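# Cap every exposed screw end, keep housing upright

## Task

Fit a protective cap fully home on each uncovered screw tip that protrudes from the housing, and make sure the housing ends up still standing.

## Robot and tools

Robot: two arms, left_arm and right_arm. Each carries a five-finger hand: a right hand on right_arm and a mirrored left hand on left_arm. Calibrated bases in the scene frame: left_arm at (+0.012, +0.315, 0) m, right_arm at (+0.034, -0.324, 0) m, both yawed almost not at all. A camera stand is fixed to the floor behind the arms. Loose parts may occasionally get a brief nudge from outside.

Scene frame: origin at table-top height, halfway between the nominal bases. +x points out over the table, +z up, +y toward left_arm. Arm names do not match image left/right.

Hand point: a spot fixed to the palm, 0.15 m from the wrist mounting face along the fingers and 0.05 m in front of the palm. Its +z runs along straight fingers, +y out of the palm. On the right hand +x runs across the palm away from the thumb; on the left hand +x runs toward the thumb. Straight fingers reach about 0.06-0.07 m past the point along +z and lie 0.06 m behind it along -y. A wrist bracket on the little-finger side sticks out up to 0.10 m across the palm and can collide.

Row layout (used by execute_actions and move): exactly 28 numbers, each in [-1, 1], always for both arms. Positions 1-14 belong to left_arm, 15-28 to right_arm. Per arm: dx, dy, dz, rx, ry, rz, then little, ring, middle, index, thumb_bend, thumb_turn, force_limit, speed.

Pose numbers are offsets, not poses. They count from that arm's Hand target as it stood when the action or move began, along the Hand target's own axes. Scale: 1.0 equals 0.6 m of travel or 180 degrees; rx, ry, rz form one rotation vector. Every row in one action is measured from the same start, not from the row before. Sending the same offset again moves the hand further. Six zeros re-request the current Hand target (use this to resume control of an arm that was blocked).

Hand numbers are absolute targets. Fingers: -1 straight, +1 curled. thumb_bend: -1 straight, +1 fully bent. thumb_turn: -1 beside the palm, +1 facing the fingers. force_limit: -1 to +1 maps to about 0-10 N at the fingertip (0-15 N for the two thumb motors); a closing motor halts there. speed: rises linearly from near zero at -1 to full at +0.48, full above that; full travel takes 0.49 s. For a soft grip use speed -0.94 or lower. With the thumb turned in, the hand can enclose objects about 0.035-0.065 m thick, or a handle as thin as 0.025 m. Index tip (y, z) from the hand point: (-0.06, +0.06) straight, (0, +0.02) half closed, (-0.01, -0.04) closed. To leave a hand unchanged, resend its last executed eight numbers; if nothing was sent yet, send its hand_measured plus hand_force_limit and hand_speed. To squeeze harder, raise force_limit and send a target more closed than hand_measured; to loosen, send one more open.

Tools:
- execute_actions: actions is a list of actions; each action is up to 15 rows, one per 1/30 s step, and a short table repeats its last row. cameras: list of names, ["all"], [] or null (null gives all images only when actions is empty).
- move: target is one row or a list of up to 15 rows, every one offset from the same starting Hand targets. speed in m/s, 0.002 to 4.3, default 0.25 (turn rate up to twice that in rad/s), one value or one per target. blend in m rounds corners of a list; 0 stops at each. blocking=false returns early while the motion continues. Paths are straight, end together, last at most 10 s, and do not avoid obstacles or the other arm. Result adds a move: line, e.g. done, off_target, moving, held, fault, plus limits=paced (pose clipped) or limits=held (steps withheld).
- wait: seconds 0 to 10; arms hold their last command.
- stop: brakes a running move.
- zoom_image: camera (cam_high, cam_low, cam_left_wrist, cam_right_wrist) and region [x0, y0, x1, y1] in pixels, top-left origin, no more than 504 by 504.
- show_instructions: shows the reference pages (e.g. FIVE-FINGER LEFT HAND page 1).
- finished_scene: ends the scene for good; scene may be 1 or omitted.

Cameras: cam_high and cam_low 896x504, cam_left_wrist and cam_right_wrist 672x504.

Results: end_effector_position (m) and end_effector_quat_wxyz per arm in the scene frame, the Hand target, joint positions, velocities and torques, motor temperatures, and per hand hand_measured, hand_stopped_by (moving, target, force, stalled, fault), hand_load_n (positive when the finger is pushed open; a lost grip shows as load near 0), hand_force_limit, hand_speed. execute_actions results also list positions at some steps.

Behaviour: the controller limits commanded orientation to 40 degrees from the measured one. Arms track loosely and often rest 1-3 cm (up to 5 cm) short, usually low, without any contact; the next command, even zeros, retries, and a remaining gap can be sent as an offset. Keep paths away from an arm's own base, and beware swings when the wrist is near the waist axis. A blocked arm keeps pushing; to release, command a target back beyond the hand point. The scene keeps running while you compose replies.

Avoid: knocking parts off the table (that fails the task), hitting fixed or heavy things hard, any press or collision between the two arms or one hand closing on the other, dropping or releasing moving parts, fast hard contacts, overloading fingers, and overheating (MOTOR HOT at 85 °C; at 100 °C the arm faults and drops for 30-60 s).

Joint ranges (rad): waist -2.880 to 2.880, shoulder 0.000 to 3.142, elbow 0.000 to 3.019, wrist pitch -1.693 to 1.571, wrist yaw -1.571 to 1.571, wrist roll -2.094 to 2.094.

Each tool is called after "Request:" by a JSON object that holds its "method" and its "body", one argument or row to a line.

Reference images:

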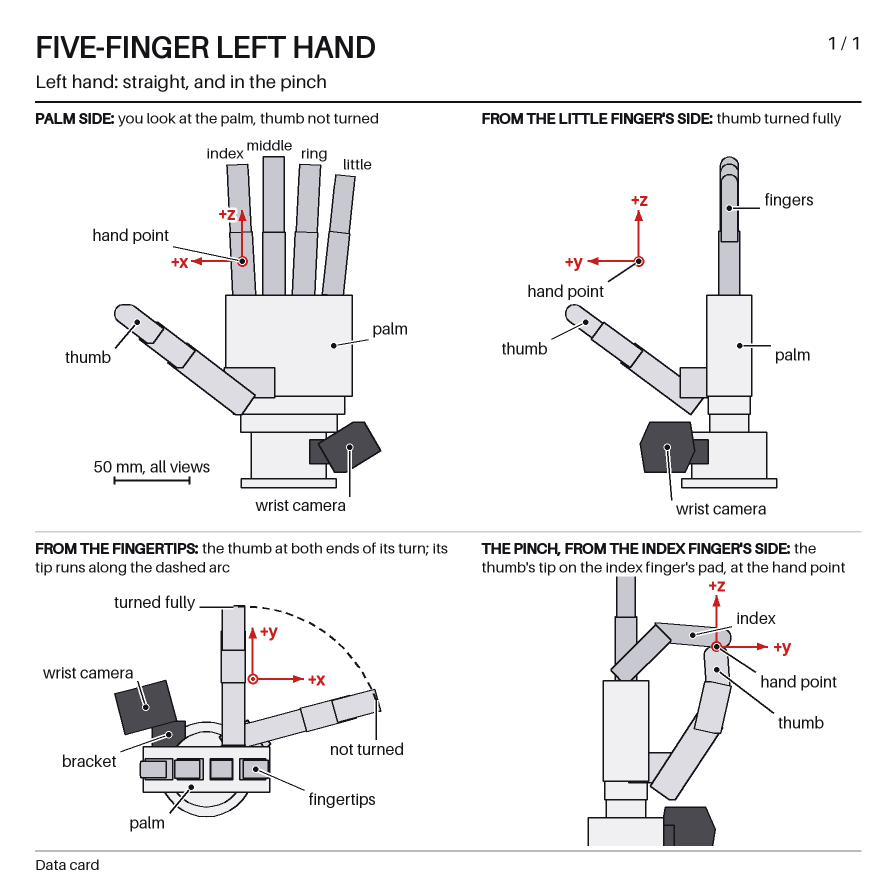

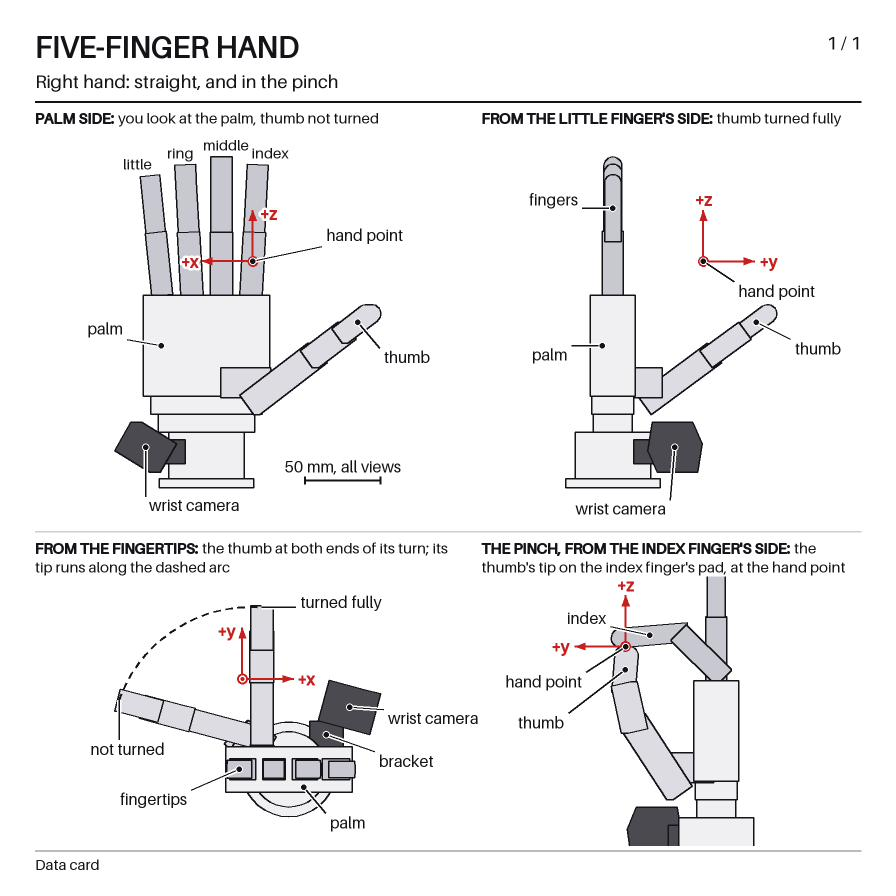

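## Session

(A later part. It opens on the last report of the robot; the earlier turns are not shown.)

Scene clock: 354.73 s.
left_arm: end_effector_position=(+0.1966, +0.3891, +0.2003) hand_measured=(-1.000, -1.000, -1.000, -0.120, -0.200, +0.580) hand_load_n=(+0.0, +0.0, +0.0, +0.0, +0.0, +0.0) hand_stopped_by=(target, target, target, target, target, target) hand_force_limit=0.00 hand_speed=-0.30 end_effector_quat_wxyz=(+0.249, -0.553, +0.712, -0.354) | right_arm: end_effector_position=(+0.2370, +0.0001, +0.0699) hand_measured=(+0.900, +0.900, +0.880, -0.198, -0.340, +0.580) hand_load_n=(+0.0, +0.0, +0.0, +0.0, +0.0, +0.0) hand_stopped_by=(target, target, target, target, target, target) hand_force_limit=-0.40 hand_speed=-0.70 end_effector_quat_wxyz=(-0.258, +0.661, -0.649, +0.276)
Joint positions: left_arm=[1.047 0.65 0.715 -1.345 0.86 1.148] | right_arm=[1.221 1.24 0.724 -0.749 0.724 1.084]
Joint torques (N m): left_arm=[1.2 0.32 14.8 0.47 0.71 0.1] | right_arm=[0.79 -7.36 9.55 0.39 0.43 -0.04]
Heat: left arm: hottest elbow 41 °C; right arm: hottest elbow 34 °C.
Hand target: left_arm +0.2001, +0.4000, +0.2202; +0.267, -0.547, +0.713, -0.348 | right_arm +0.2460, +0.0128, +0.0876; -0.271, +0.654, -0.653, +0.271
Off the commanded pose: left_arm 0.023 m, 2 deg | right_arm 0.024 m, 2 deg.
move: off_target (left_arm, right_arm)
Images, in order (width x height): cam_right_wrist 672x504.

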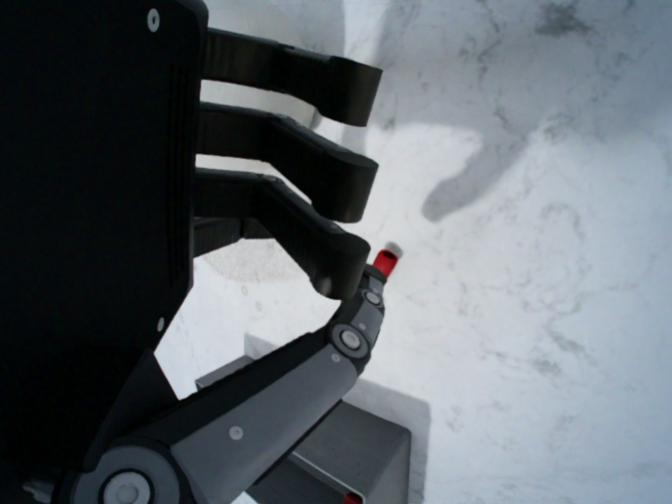

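Request:
{"method": "move", "body": {
  "target": [
    [0,0,0,0,0,0,0.9,0.9,0.88,-0.16,-0.24,0.58,-0.4,0.1,0.0083,-0.0766,-0.0766,0,0,0,0.9,0.9,0.88,-0.2,-0.34,0.58,-0.4,-0.7],
    [0,0,0,0,0,0,0.9,0.9,0.88,-0.16,-0.24,0.58,-0.4,0.1,0.3833,-0.1049,-0.2133,0,0,0,0.9,0.9,0.88,-0.2,-0.34,0.58,-0.4,-0.7],
    [0.6290,-0.0355,0.2627,0.0768,-0.0955,-0.0574,0.9,0.9,0.88,-0.16,-0.24,0.58,-0.4,0.1,0.3833,-0.1049,-0.2133,0,0,0,0.9,0.9,0.88,-0.2,-0.34,0.58,-0.4,-0.7]
  ],
  "speed": [0.15,0.3,0.3],
  "blend": [0.02,0,0],
  "cameras": ["all"]
}}

Scene clock: 367.20 s.
left_arm: end_effector_position=(+0.2348, +0.0185, +0.1248) hand_measured=(+0.900, +0.900, +0.880, -0.160, -0.240, +0.580) hand_load_n=(+0.0, +0.0, +0.5, +0.0, +0.0, +0.0) hand_stopped_by=(target, target, target, target, target, target) hand_force_limit=-0.40 hand_speed=0.10 end_effector_quat_wxyz=(-0.409, +0.616, -0.572, +0.354) | right_arm: end_effector_position=(+0.1992, -0.2141, +0.2175) hand_measured=(+0.900, +0.900, +0.880, -0.198, -0.340, +0.580) hand_load_n=(+0.5, +0.0, +0.0, +0.0, +0.0, +0.0) hand_stopped_by=(target, target, target, target, target, target) hand_force_limit=-0.40 hand_speed=-0.70 end_effector_quat_wxyz=(-0.266, +0.657, -0.653, +0.269)
Joint positions: left_arm=[-1.315 1.155 0.687 -0.823 -1.125 -1.228] | right_arm=[0.841 0.415 0.721 -1.297 0.548 0.665]
Joint torques (N m): left_arm=[-1.2 -5.19 13.23 0.38 -0.75 -0.1] | right_arm=[0.56 1.49 8.35 1.05 0.25 -0.09]
Heat: left arm: hottest elbow 40 °C; right arm: hottest elbow 35 °C.
Hand target: left_arm +0.2352, -0.0001, +0.1399; -0.401, +0.619, -0.567, +0.367 | right_arm +0.2002, -0.2170, +0.2227; -0.271, +0.654, -0.653, +0.271
Off the commanded pose: left_arm 0.024 m, 2 deg | right_arm 0.006 m, 1 deg.
move: off_target (left_arm); blend cut to 0 m at target 1; limits=paced

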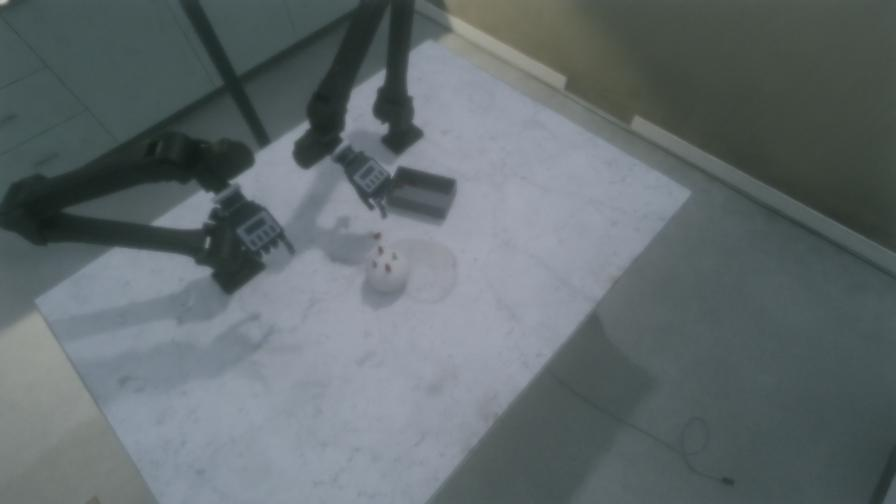

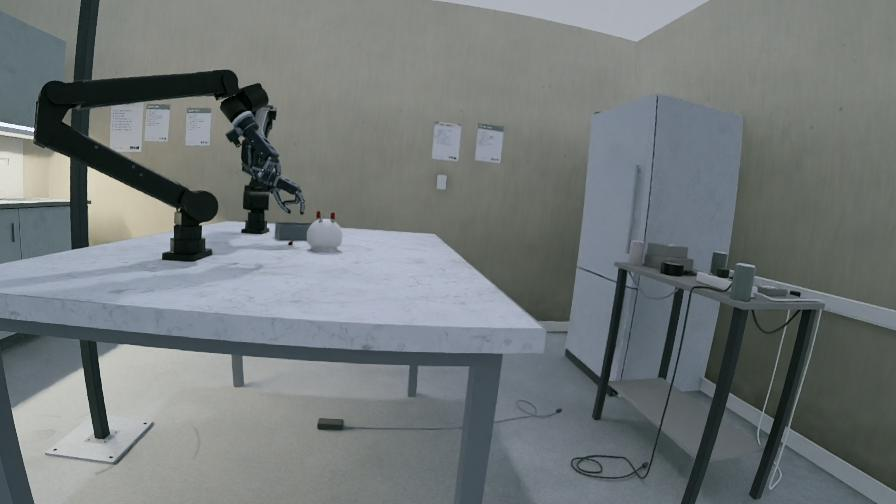

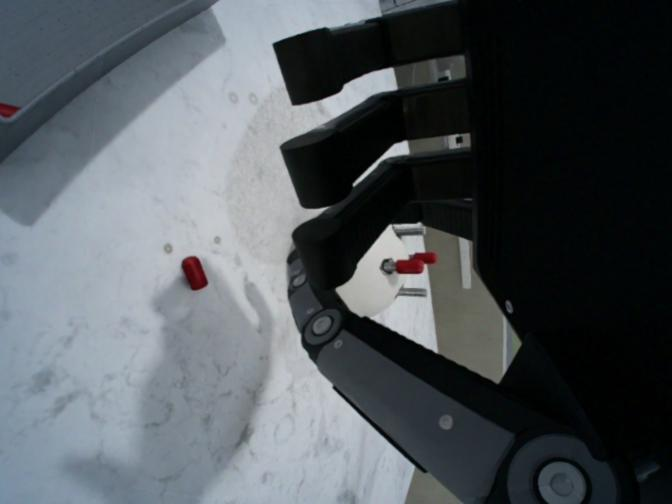

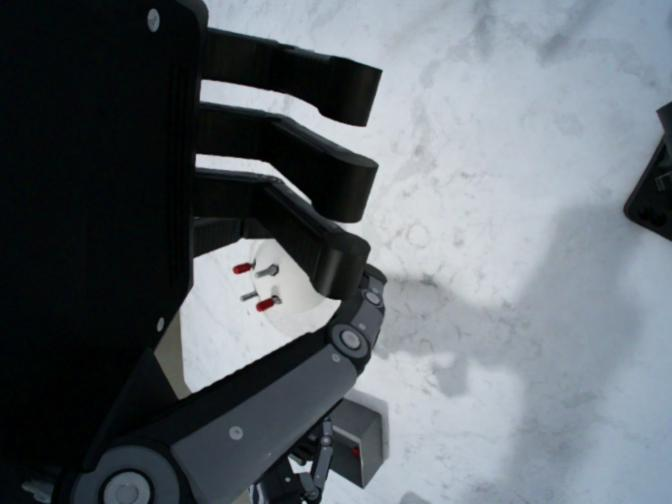

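Request:
{"method": "zoom_image", "body": {
  "camera": "cam_left_wrist",
  "region": [140, 220, 260, 320]
}}

Request:
{"method": "zoom_image", "body": {
  "camera": "cam_left_wrist",
  "region": [330, 200, 470, 320]
}}

Request:
{"method": "zoom_image", "body": {
  "camera": "cam_high",
  "region": [340, 150, 480, 310]
}}

Scaled by 4.200 from the camera's 672x504 image, which has a finer 960x720 frame.

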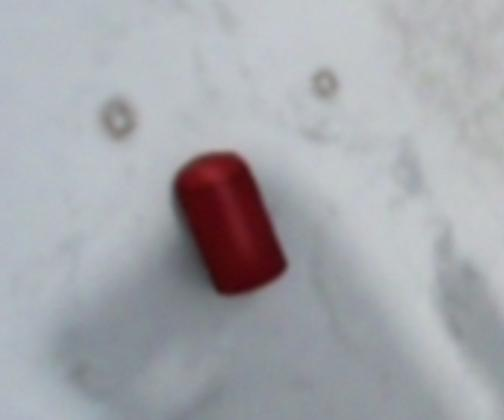

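Scaled by 3.600 from the camera's 672x504 image, which has a finer 960x720 frame.

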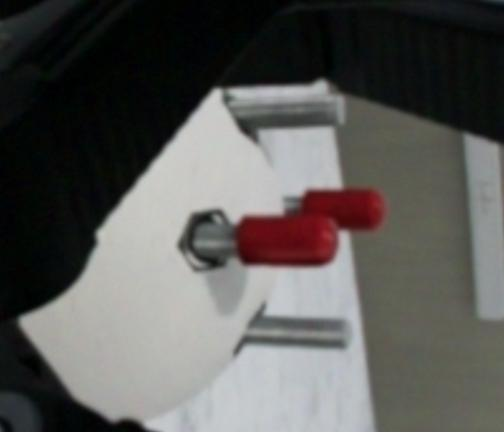

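Scaled by 3.150 from the camera's 896x504 image, which has a finer 1280x720 frame.

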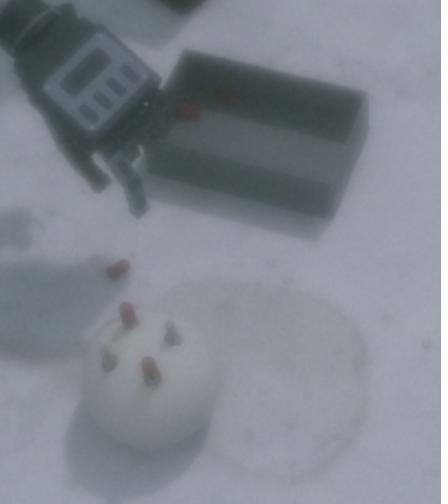

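Request:
{"method": "move", "body": {
  "target": [0.0201,0.1145,0.0414,0,0.0254,0.0113,0.9,0.9,0.88,-0.16,-0.24,0.58,-0.4,0.1,0,0,0,0,0,0,0.9,0.9,0.88,-0.2,-0.34,0.58,-0.4,-0.7],
  "speed": 0.12,
  "cameras": ["cam_left_wrist"]
}}

Scene clock: 373.50 s.
left_arm: end_effector_position=(+0.2349, -0.0102, +0.0717) hand_measured=(+0.900, +0.900, +0.880, -0.160, -0.240, +0.580) hand_load_n=(+0.0, +0.5, +0.0, +0.0, +0.0, +0.0) hand_stopped_by=(target, target, target, target, target, target) hand_force_limit=-0.40 hand_speed=0.10 end_effector_quat_wxyz=(-0.387, +0.599, -0.586, +0.384) | right_arm: end_effector_position=(+0.1992, -0.2141, +0.2175) hand_measured=(+0.900, +0.900, +0.880, -0.198, -0.340, +0.580) hand_load_n=(+0.0, +0.0, +0.0, +0.0, +0.0, +0.0) hand_stopped_by=(target, target, target, target, target, target) hand_force_limit=-0.40 hand_speed=-0.70 end_effector_quat_wxyz=(-0.266, +0.657, -0.653, +0.269)
Joint positions: left_arm=[-1.325 1.27 0.589 -0.439 -1.104 -1.082] | right_arm=[0.841 0.415 0.721 -1.297 0.548 0.665]
Joint torques (N m): left_arm=[-0.85 -6.18 7.54 1.83 -0.44 0.08] | right_arm=[0.62 1.49 8.35 1.05 0.25 -0.09]
Heat: left arm: hottest elbow 40 °C; right arm: hottest elbow 34 °C.
Hand target: left_arm +0.2308, -0.0125, +0.0670; -0.385, +0.593, -0.593, +0.385 | right_arm +0.2002, -0.2170, +0.2227; -0.271, +0.654, -0.653, +0.271
Off the commanded pose: left_arm 0.007 m, 1 deg | right_arm 0.006 m, 1 deg.
move: done
Images, in order (width x height): cam_left_wrist 672x504.

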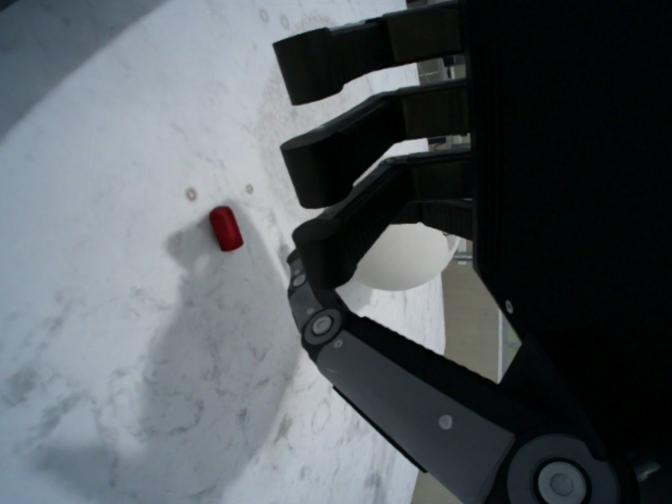

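Request:
{"method": "zoom_image", "body": {
  "camera": "cam_left_wrist",
  "region": [170, 180, 290, 280]
}}

Scaled by 4.200 from the camera's 672x504 image, which has a finer 960x720 frame.

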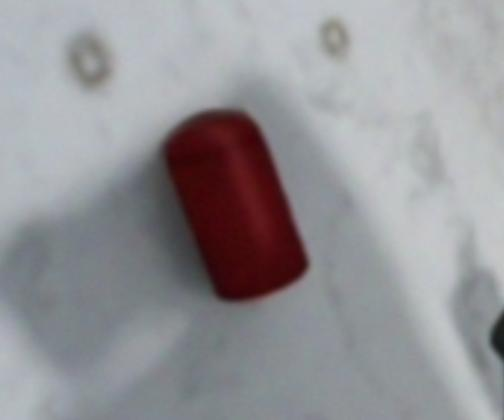

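Request:
{"method": "move", "body": {
  "target": [-0.0425,0.0503,0.0100,0,0,0,0.9,0.9,0.88,-0.16,-0.24,0.58,-0.4,0.1,0,0,0,0,0,0,0.9,0.9,0.88,-0.2,-0.34,0.58,-0.4,-0.7],
  "speed": 0.08,
  "cameras": ["cam_left_wrist"]
}}

Request:
{"method": "zoom_image", "body": {
  "camera": "cam_left_wrist",
  "region": [220, 180, 360, 300]
}}

Scene clock: 377.33 s.
left_arm: end_effector_position=(+0.2288, +0.0157, +0.0418) hand_measured=(+0.900, +0.900, +0.880, -0.160, -0.240, +0.580) hand_load_n=(+0.0, +0.0, +0.0, +0.0, +0.0, +0.0) hand_stopped_by=(target, target, target, target, target, target) hand_force_limit=-0.40 hand_speed=0.10 end_effector_quat_wxyz=(-0.388, +0.599, -0.587, +0.383) | right_arm: end_effector_position=(+0.1992, -0.2141, +0.2175) hand_measured=(+0.900, +0.900, +0.880, -0.198, -0.340, +0.580) hand_load_n=(+0.0, +0.0, +0.0, +0.5, +0.0, +0.0) hand_stopped_by=(target, target, target, target, target, target) hand_force_limit=-0.40 hand_speed=-0.70 end_effector_quat_wxyz=(-0.266, +0.657, -0.653, +0.269)
Joint positions: left_arm=[-1.325 1.273 0.487 -0.338 -1.104 -1.081] | right_arm=[0.841 0.415 0.721 -1.297 0.548 0.665]
Joint torques (N m): left_arm=[-1.08 -5.42 6.82 1.8 -0.51 0] | right_arm=[0.62 1.49 8.34 1.05 0.25 -0.09]
Heat: left arm: hottest elbow 39 °C; right arm: hottest elbow 34 °C.
Hand target: left_arm +0.2240, +0.0130, +0.0369; -0.385, +0.593, -0.593, +0.384 | right_arm +0.2002, -0.2170, +0.2227; -0.271, +0.654, -0.653, +0.271
Off the commanded pose: left_arm 0.007 m, 1 deg | right_arm 0.006 m, 1 deg.
move: done
Images, in order (width x height): cam_left_wrist 672x504.

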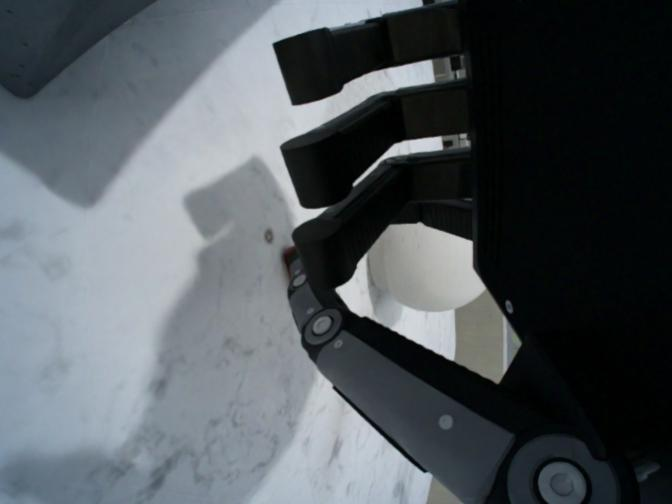

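Scaled by 3.600 from the camera's 672x504 image, which has a finer 960x720 frame.

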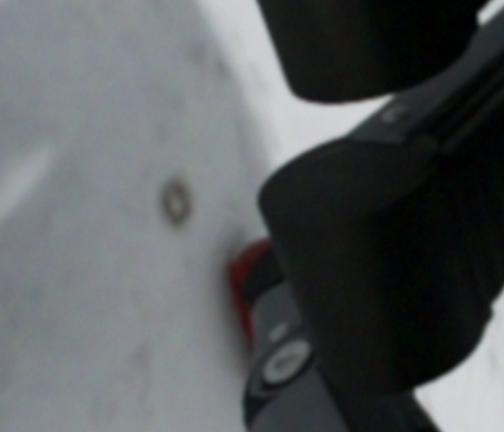

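Request:
{"method": "move", "body": {
  "target": [0.0123,0.0145,0.0037,0,0,0,0.9,0.9,0.88,-0.16,-0.24,0.58,-0.4,0.1,0,0,0,0,0,0,0.9,0.9,0.88,-0.2,-0.34,0.58,-0.4,-0.7],
  "speed": 0.06,
  "cameras": ["cam_left_wrist"]
}}

Request:
{"method": "zoom_image", "body": {
  "camera": "cam_left_wrist",
  "region": [220, 180, 360, 300]
}}

Scene clock: 379.57 s.
left_arm: end_effector_position=(+0.2254, +0.0137, +0.0283) hand_measured=(+0.900, +0.900, +0.880, -0.160, -0.240, +0.580) hand_load_n=(+0.0, +0.0, +0.0, +0.0, +0.0, +0.0) hand_stopped_by=(target, target, target, target, target, target) hand_force_limit=-0.40 hand_speed=0.10 end_effector_quat_wxyz=(-0.391, +0.593, -0.595, +0.376) | right_arm: end_effector_position=(+0.1992, -0.2141, +0.2175) hand_measured=(+0.900, +0.900, +0.880, -0.198, -0.340, +0.580) hand_load_n=(+0.0, +0.0, +0.5, +0.0, +0.0, +0.0) hand_stopped_by=(target, target, target, target, target, target) hand_force_limit=-0.40 hand_speed=-0.70 end_effector_quat_wxyz=(-0.266, +0.657, -0.653, +0.269)
Joint positions: left_arm=[-1.336 1.321 0.487 -0.319 -1.104 -1.089] | right_arm=[0.841 0.415 0.721 -1.297 0.548 0.665]
Joint torques (N m): left_arm=[-1.32 -5.54 7.53 1.72 -0.66 -0.13] | right_arm=[0.62 1.49 8.35 1.05 0.25 -0.09]
Heat: left arm: hottest elbow 39 °C; right arm: hottest elbow 34 °C.
Hand target: left_arm +0.2224, +0.0056, +0.0281; -0.385, +0.593, -0.593, +0.384 | right_arm +0.2002, -0.2170, +0.2227; -0.271, +0.654, -0.653, +0.271
Off the commanded pose: left_arm 0.009 m, 1 deg | right_arm 0.006 m, 1 deg.
move: done
Images, in order (width x height): cam_left_wrist 672x504.

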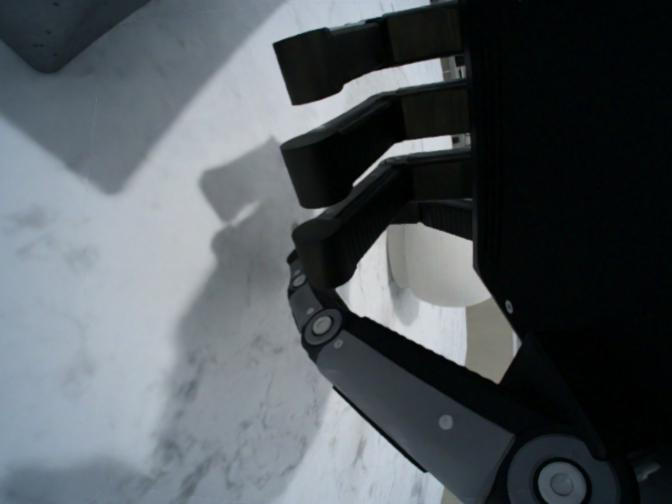

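Scaled by 3.600 from the camera's 672x504 image, which has a finer 960x720 frame.

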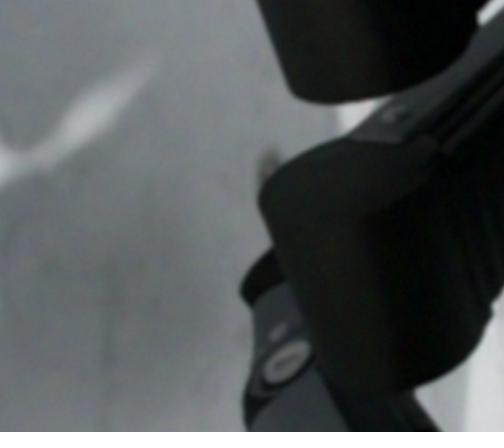

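Request:
{"method": "move", "body": {
  "target": [0.0110,-0.0020,-0.0010,0,0,0,0.9,0.9,0.88,-0.16,-0.24,0.58,-0.4,0.1,0,0,0,0,0,0,0.9,0.9,0.88,-0.2,-0.34,0.58,-0.4,-0.7],
  "speed": 0.06,
  "cameras": ["cam_left_wrist"]
}}

Scene clock: 381.60 s.
left_arm: end_effector_position=(+0.2238, +0.0134, +0.0244) hand_measured=(+0.900, +0.900, +0.880, -0.160, -0.240, +0.580) hand_load_n=(+0.0, +0.0, +0.0, -0.5, +0.0, +0.0) hand_stopped_by=(target, target, target, target, target, target) hand_force_limit=-0.40 hand_speed=0.10 end_effector_quat_wxyz=(-0.391, +0.593, -0.596, +0.374) | right_arm: end_effector_position=(+0.1992, -0.2141, +0.2175) hand_measured=(+0.900, +0.900, +0.880, -0.198, -0.340, +0.580) hand_load_n=(+0.0, +0.5, +0.0, +0.0, +0.0, +0.0) hand_stopped_by=(target, target, target, target, target, target) hand_force_limit=-0.40 hand_speed=-0.70 end_effector_quat_wxyz=(-0.266, +0.657, -0.653, +0.269)
Joint positions: left_arm=[-1.341 1.334 0.487 -0.319 -1.104 -1.099] | right_arm=[0.841 0.415 0.721 -1.297 0.548 0.665]
Joint torques (N m): left_arm=[-1.32 -5.66 9.2 1.16 -0.73 -0.13] | right_arm=[0.62 1.49 8.35 1.05 0.25 -0.09]
Heat: left arm: hottest elbow 38 °C; right arm: hottest elbow 34 °C.
Hand target: left_arm +0.2223, -0.0010, +0.0294; -0.385, +0.593, -0.593, +0.385 | right_arm +0.2002, -0.2170, +0.2227; -0.271, +0.654, -0.653, +0.271
Off the commanded pose: left_arm 0.015 m, 1 deg | right_arm 0.006 m, 1 deg.
move: off_target (left_arm)
Images, in order (width x height): cam_left_wrist 672x504.

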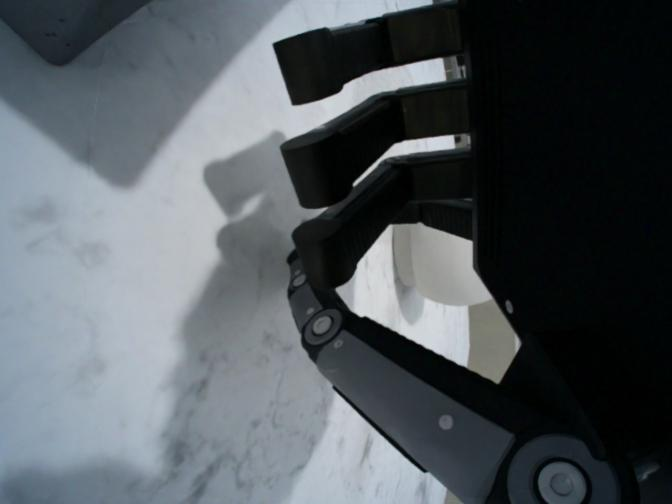

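Request:
{"method": "move", "body": {
  "target": [0.0033,-0.0081,0.0019,0,0,0,0.9,0.9,0.88,-0.16,-0.24,0.58,-0.4,0.1,0,0,0,0,0,0,0.9,0.9,0.88,-0.2,-0.34,0.58,-0.4,-0.7],
  "speed": 0.06,
  "cameras": ["cam_left_wrist"]
}}

Scene clock: 383.17 s.
left_arm: end_effector_position=(+0.2238, +0.0133, +0.0244) hand_measured=(+0.900, +0.900, +0.880, -0.160, -0.240, +0.580) hand_load_n=(+0.0, +0.0, +0.0, +0.0, +0.0, +0.0) hand_stopped_by=(target, target, target, target, target, target) hand_force_limit=-0.40 hand_speed=0.10 end_effector_quat_wxyz=(-0.391, +0.593, -0.596, +0.375) | right_arm: end_effector_position=(+0.1992, -0.2141, +0.2175) hand_measured=(+0.900, +0.900, +0.880, -0.198, -0.340, +0.580) hand_load_n=(+0.0, +0.0, +0.0, +0.0, +0.0, +0.0) hand_stopped_by=(target, target, target, target, target, target) hand_force_limit=-0.40 hand_speed=-0.70 end_effector_quat_wxyz=(-0.266, +0.657, -0.653, +0.269)
Joint positions: left_arm=[-1.341 1.334 0.487 -0.319 -1.104 -1.1] | right_arm=[0.841 0.415 0.721 -1.297 0.548 0.665]
Joint torques (N m): left_arm=[-0.85 -6.01 9.91 1.22 -0.6 0.02] | right_arm=[0.62 1.49 8.35 1.05 0.25 -0.09]
Heat: left arm: hottest elbow 38 °C; right arm: hottest elbow 34 °C.
Hand target: left_arm +0.2254, -0.0030, +0.0334; -0.385, +0.593, -0.593, +0.385 | right_arm +0.2002, -0.2170, +0.2227; -0.271, +0.654, -0.653, +0.271
Off the commanded pose: left_arm 0.019 m, 1 deg | right_arm 0.006 m, 1 deg.
move: off_target (left_arm)
Images, in order (width x height): cam_left_wrist 672x504.

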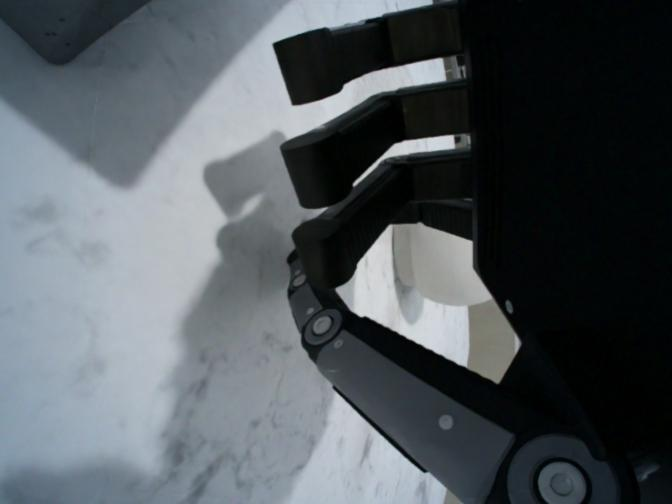

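Request:
{"method": "execute_actions", "body": {
  "actions": [
    [[0,0,0,0,0,0,0.9,0.9,0.88,0.3,-0.24,0.58,-0.4,-0.9,0,0,0,0,0,0,0.9,0.9,0.88,-0.2,-0.34,0.58,-0.4,-0.7]],
    [[0,0,0,0,0,0,0.9,0.9,0.88,0.3,-0.24,0.58,-0.4,-0.9,0,0,0,0,0,0,0.9,0.9,0.88,-0.2,-0.34,0.58,-0.4,-0.7]],
    [[0,0,0,0,0,0,0.9,0.9,0.88,0.3,-0.24,0.58,-0.4,-0.9,0,0,0,0,0,0,0.9,0.9,0.88,-0.2,-0.34,0.58,-0.4,-0.7]],
    [[0,0,0,0,0,0,0.9,0.9,0.88,0.3,-0.24,0.58,-0.4,-0.9,0,0,0,0,0,0,0.9,0.9,0.88,-0.2,-0.34,0.58,-0.4,-0.7]]
  ],
  "cameras": ["cam_left_wrist"]
}}

Scene clock: 387.57 s.
left_arm: end_effector_position=(+0.2238, +0.0133, +0.0244) hand_measured=(+0.900, +0.900, +0.880, +0.286, -0.240, +0.580) hand_load_n=(+0.5, +0.0, +0.0, +3.5, +0.5, +0.0) hand_stopped_by=(target, target, target, force, target, target) hand_force_limit=-0.40 hand_speed=-0.90 end_effector_quat_wxyz=(-0.391, +0.593, -0.596, +0.375) | right_arm: end_effector_position=(+0.1992, -0.2141, +0.2175) hand_measured=(+0.900, +0.900, +0.880, -0.198, -0.340, +0.580) hand_load_n=(+0.0, +0.0, +0.0, +0.0, +0.0, +0.0) hand_stopped_by=(target, target, target, target, target, target) hand_force_limit=-0.40 hand_speed=-0.70 end_effector_quat_wxyz=(-0.266, +0.657, -0.653, +0.269)
Joint positions: left_arm=[-1.341 1.334 0.487 -0.319 -1.104 -1.1] | right_arm=[0.841 0.415 0.721 -1.297 0.548 0.665]
Joint torques (N m): left_arm=[-0.67 -5.95 9.84 1.09 -0.61 0.07] | right_arm=[0.62 1.49 8.34 1.05 0.25 -0.09]
Heat: left arm: hottest elbow 38 °C; right arm: hottest elbow 34 °C.
Hand target: left_arm +0.2254, -0.0030, +0.0334; -0.385, +0.593, -0.593, +0.385 | right_arm +0.2002, -0.2170, +0.2227; -0.271, +0.654, -0.653, +0.271
Off the commanded pose: left_arm 0.019 m, 1 deg | right_arm 0.006 m, 1 deg.
Step readings (end_effector_position of left_arm | right_arm):
0: (+0.2238, +0.0133, +0.0244) | (+0.1992, -0.2141, +0.2175)
1: (+0.2238, +0.0133, +0.0244) | (+0.1992, -0.2141, +0.2175)
2: (+0.2238, +0.0133, +0.0244) | (+0.1992, -0.2141, +0.2175)
4: (+0.2238, +0.0133, +0.0244) | (+0.1992, -0.2141, +0.2175)
8: (+0.2238, +0.0133, +0.0244) | (+0.1992, -0.2141, +0.2175)
15: (+0.2238, +0.0133, +0.0244) | (+0.1992, -0.2141, +0.2175)
16: (+0.2238, +0.0133, +0.0244) | (+0.1992, -0.2141, +0.2175)
17: (+0.2238, +0.0133, +0.0244) | (+0.1992, -0.2141, +0.2175)
19: (+0.2238, +0.0133, +0.0244) | (+0.1992, -0.2141, +0.2175)
23: (+0.2238, +0.0133, +0.0244) | (+0.1992, -0.2141, +0.2175)
30: (+0.2238, +0.0133, +0.0244) | (+0.1992, -0.2141, +0.2175)
31: (+0.2238, +0.0133, +0.0244) | (+0.1992, -0.2141, +0.2175)
32: (+0.2238, +0.0133, +0.0244) | (+0.1992, -0.2141, +0.2175)
34: (+0.2238, +0.0133, +0.0244) | (+0.1992, -0.2141, +0.2175)
38: (+0.2238, +0.0133, +0.0244) | (+0.1992, -0.2141, +0.2175)
45: (+0.2238, +0.0133, +0.0244) | (+0.1992, -0.2141, +0.2175)
46: (+0.2238, +0.0133, +0.0244) | (+0.1992, -0.2141, +0.2175)
47: (+0.2238, +0.0133, +0.0244) | (+0.1992, -0.2141, +0.2175)
49: (+0.2238, +0.0133, +0.0244) | (+0.1992, -0.2141, +0.2175)
53: (+0.2238, +0.0133, +0.0244) | (+0.1992, -0.2141, +0.2175)
60: (+0.2238, +0.0133, +0.0244) | (+0.1992, -0.2141, +0.2175)
Images, in order (width x height): cam_left_wrist 672x504.

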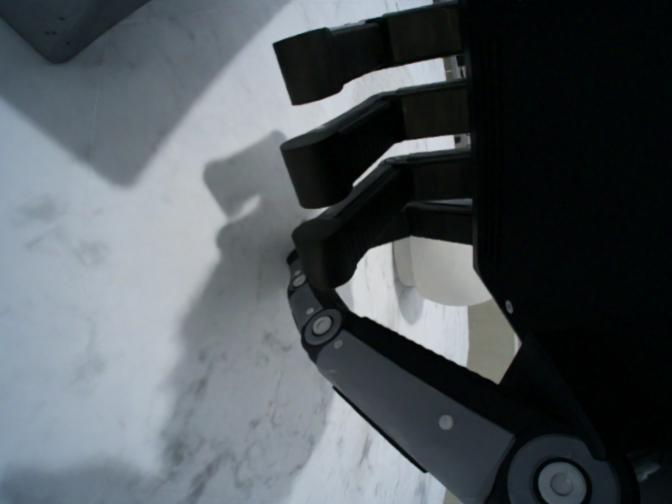

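Request:
{"method": "move", "body": {
  "target": [0,-0.03,-0.0135,0,0,0,0.9,0.9,0.88,-0.16,-0.24,0.58,-0.4,0.0,0,0,0,0,0,0,0.9,0.9,0.88,-0.2,-0.34,0.58,-0.4,-0.7],
  "speed": 0.08,
  "cameras": ["cam_left_wrist"]
}}

Scene clock: 389.37 s.
left_arm: end_effector_position=(+0.2237, +0.0137, +0.0380) hand_measured=(+0.900, +0.900, +0.880, -0.160, -0.240, +0.580) hand_load_n=(+0.0, +0.0, +0.0, +0.0, +0.0, +0.0) hand_stopped_by=(target, target, target, target, target, target) hand_force_limit=-0.40 hand_speed=0.00 end_effector_quat_wxyz=(-0.392, +0.592, -0.598, +0.373) | right_arm: end_effector_position=(+0.1992, -0.2141, +0.2175) hand_measured=(+0.900, +0.900, +0.880, -0.198, -0.340, +0.580) hand_load_n=(+0.0, +0.0, +0.0, +0.0, +0.0, +0.0) hand_stopped_by=(target, target, target, target, target, target) hand_force_limit=-0.40 hand_speed=-0.70 end_effector_quat_wxyz=(-0.266, +0.657, -0.653, +0.269)
Joint positions: left_arm=[-1.341 1.293 0.504 -0.381 -1.104 -1.097] | right_arm=[0.841 0.415 0.721 -1.297 0.548 0.665]
Joint torques (N m): left_arm=[-0.73 -7.18 10.84 0.57 -0.61 0.04] | right_arm=[0.56 1.49 8.35 1.06 0.25 -0.09]
Heat: left arm: hottest elbow 37 °C; right arm: hottest elbow 34 °C.
Hand target: left_arm +0.2253, -0.0031, +0.0532; -0.385, +0.593, -0.593, +0.385 | right_arm +0.2002, -0.2170, +0.2227; -0.271, +0.654, -0.653, +0.271
Off the commanded pose: left_arm 0.023 m, 2 deg | right_arm 0.006 m, 1 deg.
move: off_target (left_arm)
Images, in order (width x height): cam_left_wrist 672x504.

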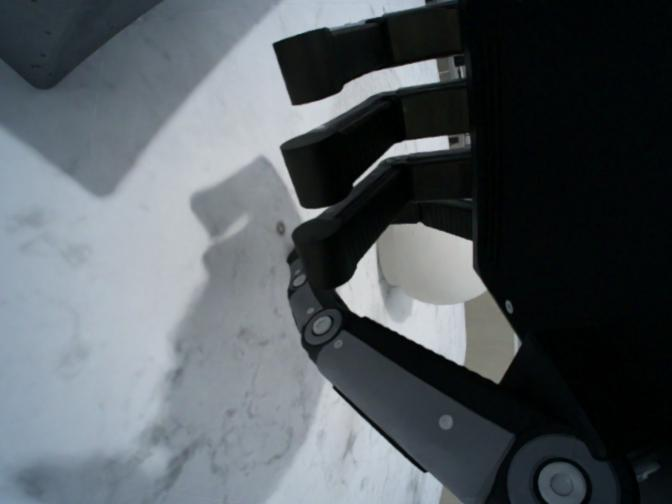

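Request:
{"method": "move", "body": {
  "target": [0,-0.0377,-0.0046,0,0,0,0.9,0.9,0.88,-0.16,-0.24,0.58,-0.4,0.0,0,0,0,0,0,0,0.9,0.9,0.88,-0.2,-0.34,0.58,-0.4,-0.7],
  "speed": 0.1,
  "cameras": ["cam_left_wrist","cam_right_wrist","cam_low"]
}}

Request:
{"method": "zoom_image", "body": {
  "camera": "cam_left_wrist",
  "region": [200, 180, 340, 300]
}}

Request:
{"method": "zoom_image", "body": {
  "camera": "cam_low",
  "region": [240, 160, 370, 270]
}}

Scene clock: 391.23 s.
left_arm: end_effector_position=(+0.2248, +0.0099, +0.0585) hand_measured=(+0.900, +0.900, +0.880, -0.160, -0.240, +0.580) hand_load_n=(+0.0, +0.0, +0.0, +0.0, +0.0, +0.0) hand_stopped_by=(target, target, target, target, target, target) hand_force_limit=-0.40 hand_speed=0.00 end_effector_quat_wxyz=(-0.390, +0.587, -0.601, +0.377) | right_arm: end_effector_position=(+0.1992, -0.2141, +0.2175) hand_measured=(+0.900, +0.900, +0.880, -0.198, -0.340, +0.580) hand_load_n=(+0.0, +0.0, +0.0, +0.0, +0.0, +0.0) hand_stopped_by=(target, target, target, target, target, target) hand_force_limit=-0.40 hand_speed=-0.70 end_effector_quat_wxyz=(-0.266, +0.657, -0.653, +0.269)
Joint positions: left_arm=[-1.338 1.238 0.527 -0.422 -1.099 -1.058] | right_arm=[0.841 0.415 0.721 -1.297 0.548 0.665]
Joint torques (N m): left_arm=[1.14 -6.77 11.63 0.64 -0.42 0.09] | right_arm=[0.62 1.49 8.35 1.06 0.25 -0.09]
Heat: left arm: hottest elbow 37 °C; right arm: hottest elbow 34 °C.
Hand target: left_arm +0.2321, -0.0029, +0.0748; -0.385, +0.593, -0.593, +0.384 | right_arm +0.2002, -0.2170, +0.2227; -0.271, +0.654, -0.653, +0.271
Off the commanded pose: left_arm 0.022 m, 2 deg | right_arm 0.006 m, 1 deg.
move: off_target (left_arm)
Images, in order (width x height): cam_low 896x504, cam_left_wrist 672x504, cam_right_wrist 672x504.

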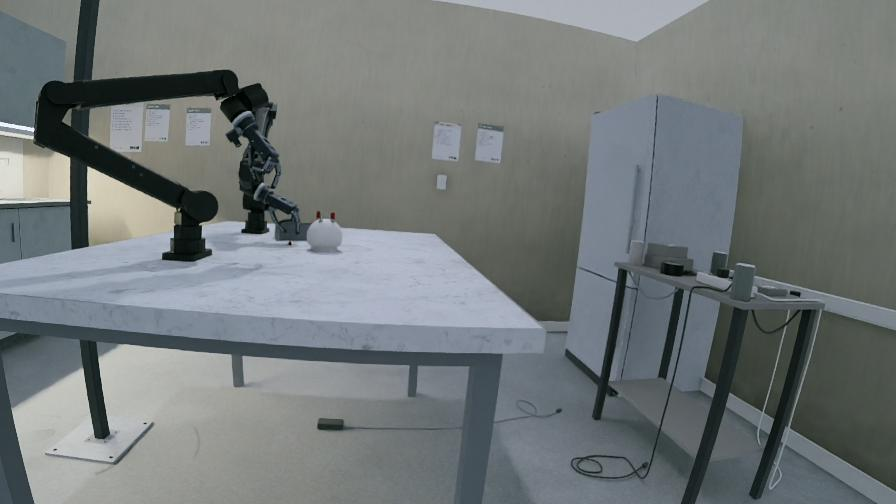

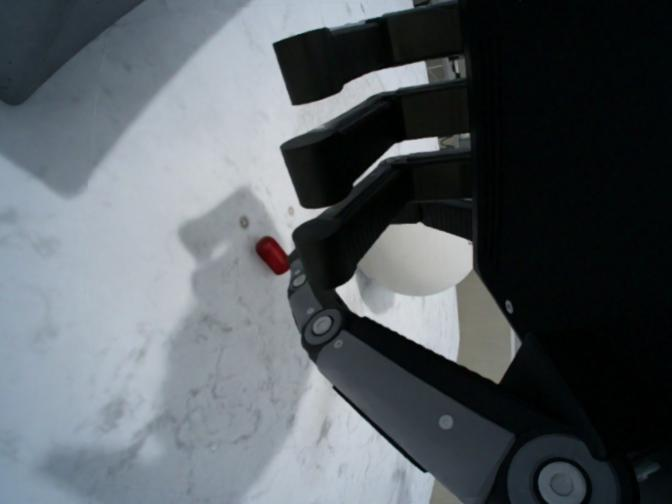

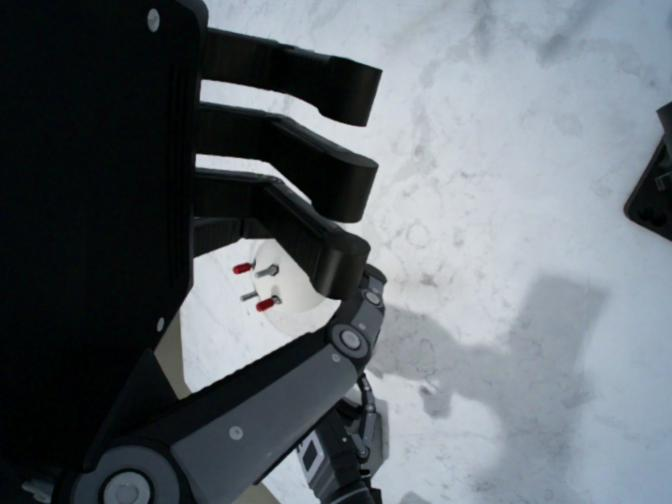

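Scaled by 3.600 from the camera's 672x504 image, which has a finer 960x720 frame.

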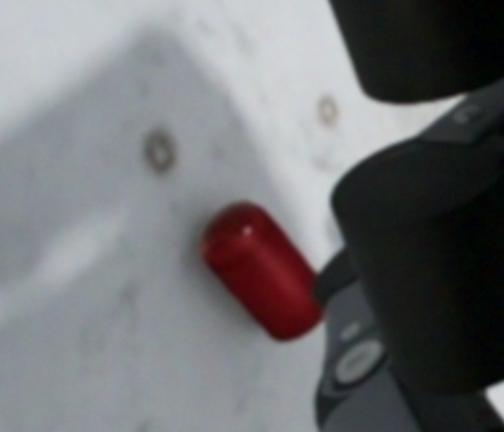

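Scaled by 3.877 from the camera's 896x504 image, which has a finer 1280x720 frame.

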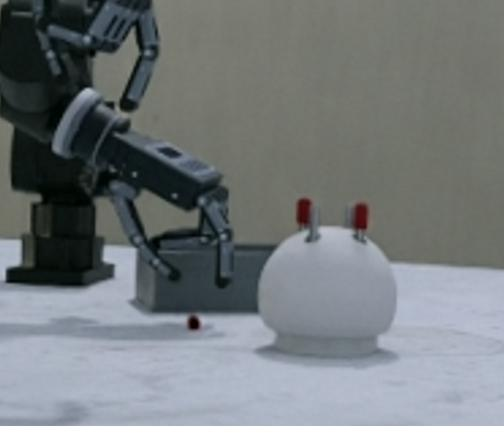

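Request:
{"method": "move", "body": {
  "target": [0,0.0467,0.0133,0,0,0,0.9,0.9,0.88,-0.16,-0.24,0.58,-0.4,0.0,0,0,0,0,0,0,0.9,0.9,0.88,-0.2,-0.34,0.58,-0.4,-0.7],
  "speed": 0.08,
  "cameras": ["cam_left_wrist"]
}}

Request:
{"method": "zoom_image", "body": {
  "camera": "cam_left_wrist",
  "region": [200, 180, 340, 300]
}}

Scene clock: 395.53 s.
left_arm: end_effector_position=(+0.2265, +0.0025, +0.0457) hand_measured=(+0.900, +0.900, +0.880, -0.160, -0.240, +0.580) hand_load_n=(+0.0, +0.0, +0.0, +0.0, +0.0, +0.0) hand_stopped_by=(target, target, target, target, target, target) hand_force_limit=-0.40 hand_speed=0.00 end_effector_quat_wxyz=(-0.388, +0.589, -0.599, +0.379) | right_arm: end_effector_position=(+0.1992, -0.2141, +0.2175) hand_measured=(+0.900, +0.900, +0.880, -0.198, -0.340, +0.580) hand_load_n=(+0.0, +0.0, +0.0, +0.0, +0.0, +0.0) hand_stopped_by=(target, target, target, target, target, target) hand_force_limit=-0.40 hand_speed=-0.70 end_effector_quat_wxyz=(-0.266, +0.657, -0.653, +0.269)
Joint positions: left_arm=[-1.338 1.294 0.527 -0.365 -1.099 -1.065] | right_arm=[0.841 0.415 0.721 -1.297 0.548 0.665]
Joint torques (N m): left_arm=[-0.21 -5.89 8.02 1.8 -0.64 -0.12] | right_arm=[0.62 1.49 8.35 1.05 0.25 -0.09]
Heat: left arm: hottest elbow 37 °C; right arm: hottest elbow 34 °C.
Hand target: left_arm +0.2280, -0.0029, +0.0460; -0.385, +0.593, -0.593, +0.384 | right_arm +0.2002, -0.2170, +0.2227; -0.271, +0.654, -0.653, +0.271
Off the commanded pose: left_arm 0.006 m, 1 deg | right_arm 0.006 m, 1 deg.
move: done
Images, in order (width x height): cam_left_wrist 672x504.

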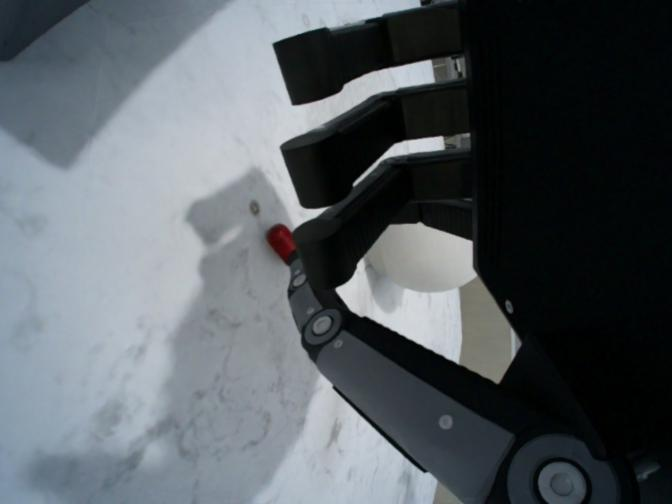

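Scaled by 3.600 from the camera's 672x504 image, which has a finer 960x720 frame.

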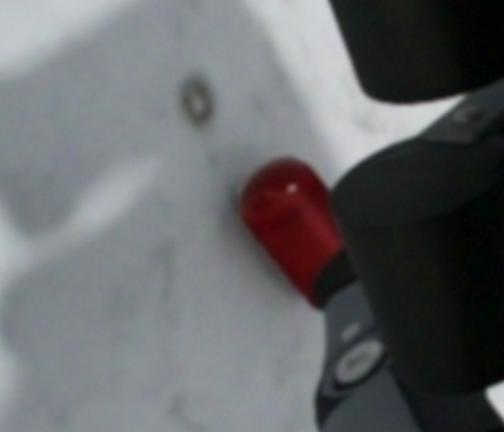

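Request:
{"method": "move", "body": {
  "target": [0.0017,0.0314,0.0176,0,0,0,0.9,0.9,0.88,-0.16,-0.24,0.58,-0.4,0.0,0,0,0,0,0,0,0.9,0.9,0.88,-0.2,-0.34,0.58,-0.4,-0.7],
  "speed": 0.06,
  "cameras": ["cam_left_wrist","cam_low"]
}}

Request:
{"method": "zoom_image", "body": {
  "camera": "cam_left_wrist",
  "region": [200, 180, 340, 300]
}}

Request:
{"method": "zoom_image", "body": {
  "camera": "cam_low",
  "region": [250, 190, 340, 260]
}}

Scene clock: 398.23 s.
left_arm: end_effector_position=(+0.2283, -0.0056, +0.0290) hand_measured=(+0.900, +0.900, +0.880, -0.160, -0.240, +0.580) hand_load_n=(+0.0, +0.0, +0.0, +0.0, +0.5, +0.0) hand_stopped_by=(target, target, target, target, target, target) hand_force_limit=-0.40 hand_speed=0.00 end_effector_quat_wxyz=(-0.384, +0.592, -0.594, +0.386) | right_arm: end_effector_position=(+0.1992, -0.2141, +0.2175) hand_measured=(+0.900, +0.900, +0.880, -0.198, -0.340, +0.580) hand_load_n=(+0.0, +0.0, +0.0, +0.0, +0.0, +0.0) hand_stopped_by=(target, target, target, target, target, target) hand_force_limit=-0.40 hand_speed=-0.70 end_effector_quat_wxyz=(-0.266, +0.657, -0.653, +0.269)
Joint positions: left_arm=[-1.338 1.36 0.516 -0.267 -1.099 -1.065] | right_arm=[0.841 0.415 0.721 -1.297 0.548 0.665]
Joint torques (N m): left_arm=[0.32 -6.48 6.54 1.72 -0.54 -0.01] | right_arm=[0.62 1.49 8.35 1.06 0.25 -0.09]
Heat: left arm: hottest elbow 37 °C; right arm: hottest elbow 34 °C.
Hand target: left_arm +0.2299, -0.0040, +0.0246; -0.385, +0.593, -0.593, +0.384 | right_arm +0.2002, -0.2170, +0.2227; -0.271, +0.654, -0.653, +0.271
Off the commanded pose: left_arm 0.005 m, 0 deg | right_arm 0.006 m, 1 deg.
move: done
Images, in order (width x height): cam_low 896x504, cam_left_wrist 672x504.

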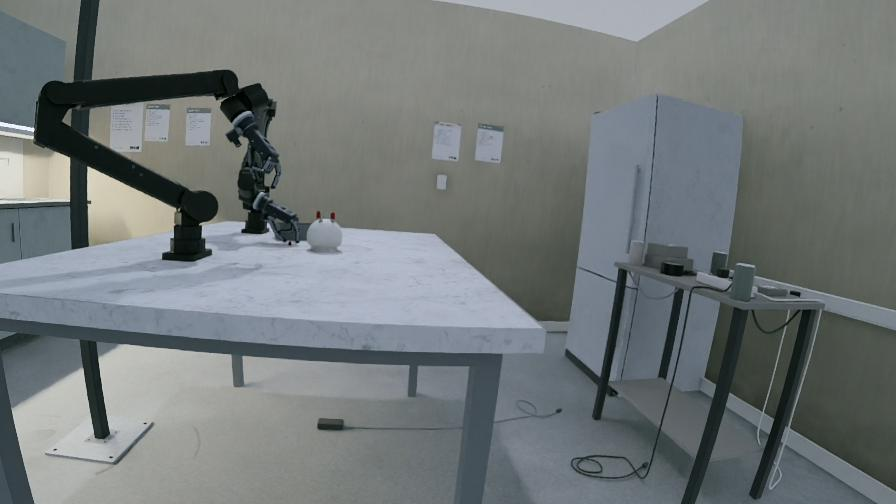

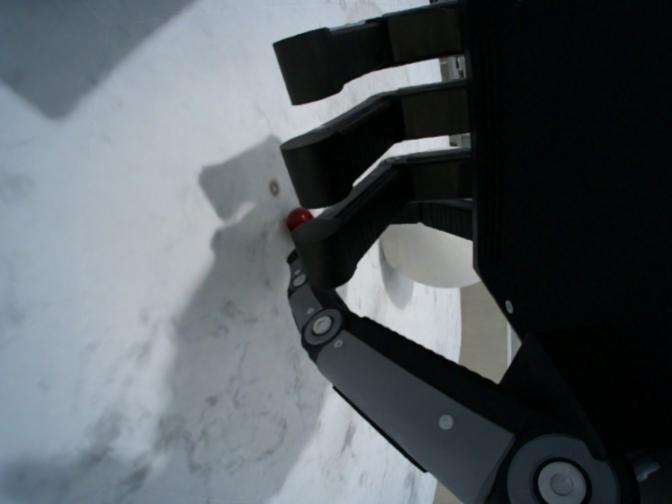

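Scaled by 3.600 from the camera's 672x504 image, which has a finer 960x720 frame.

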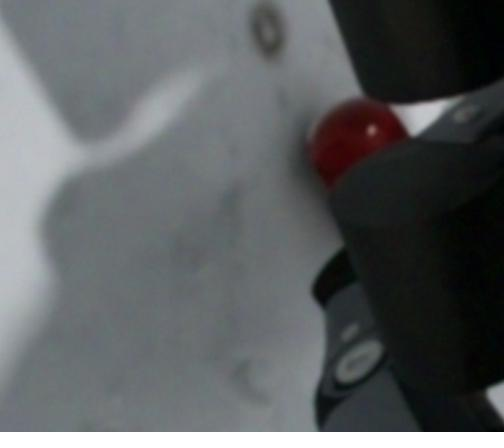

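Scaled by 5.600 from the camera's 896x504 image, which has a finer 1280x720 frame.

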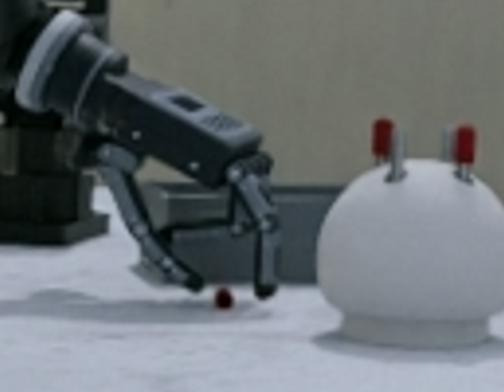

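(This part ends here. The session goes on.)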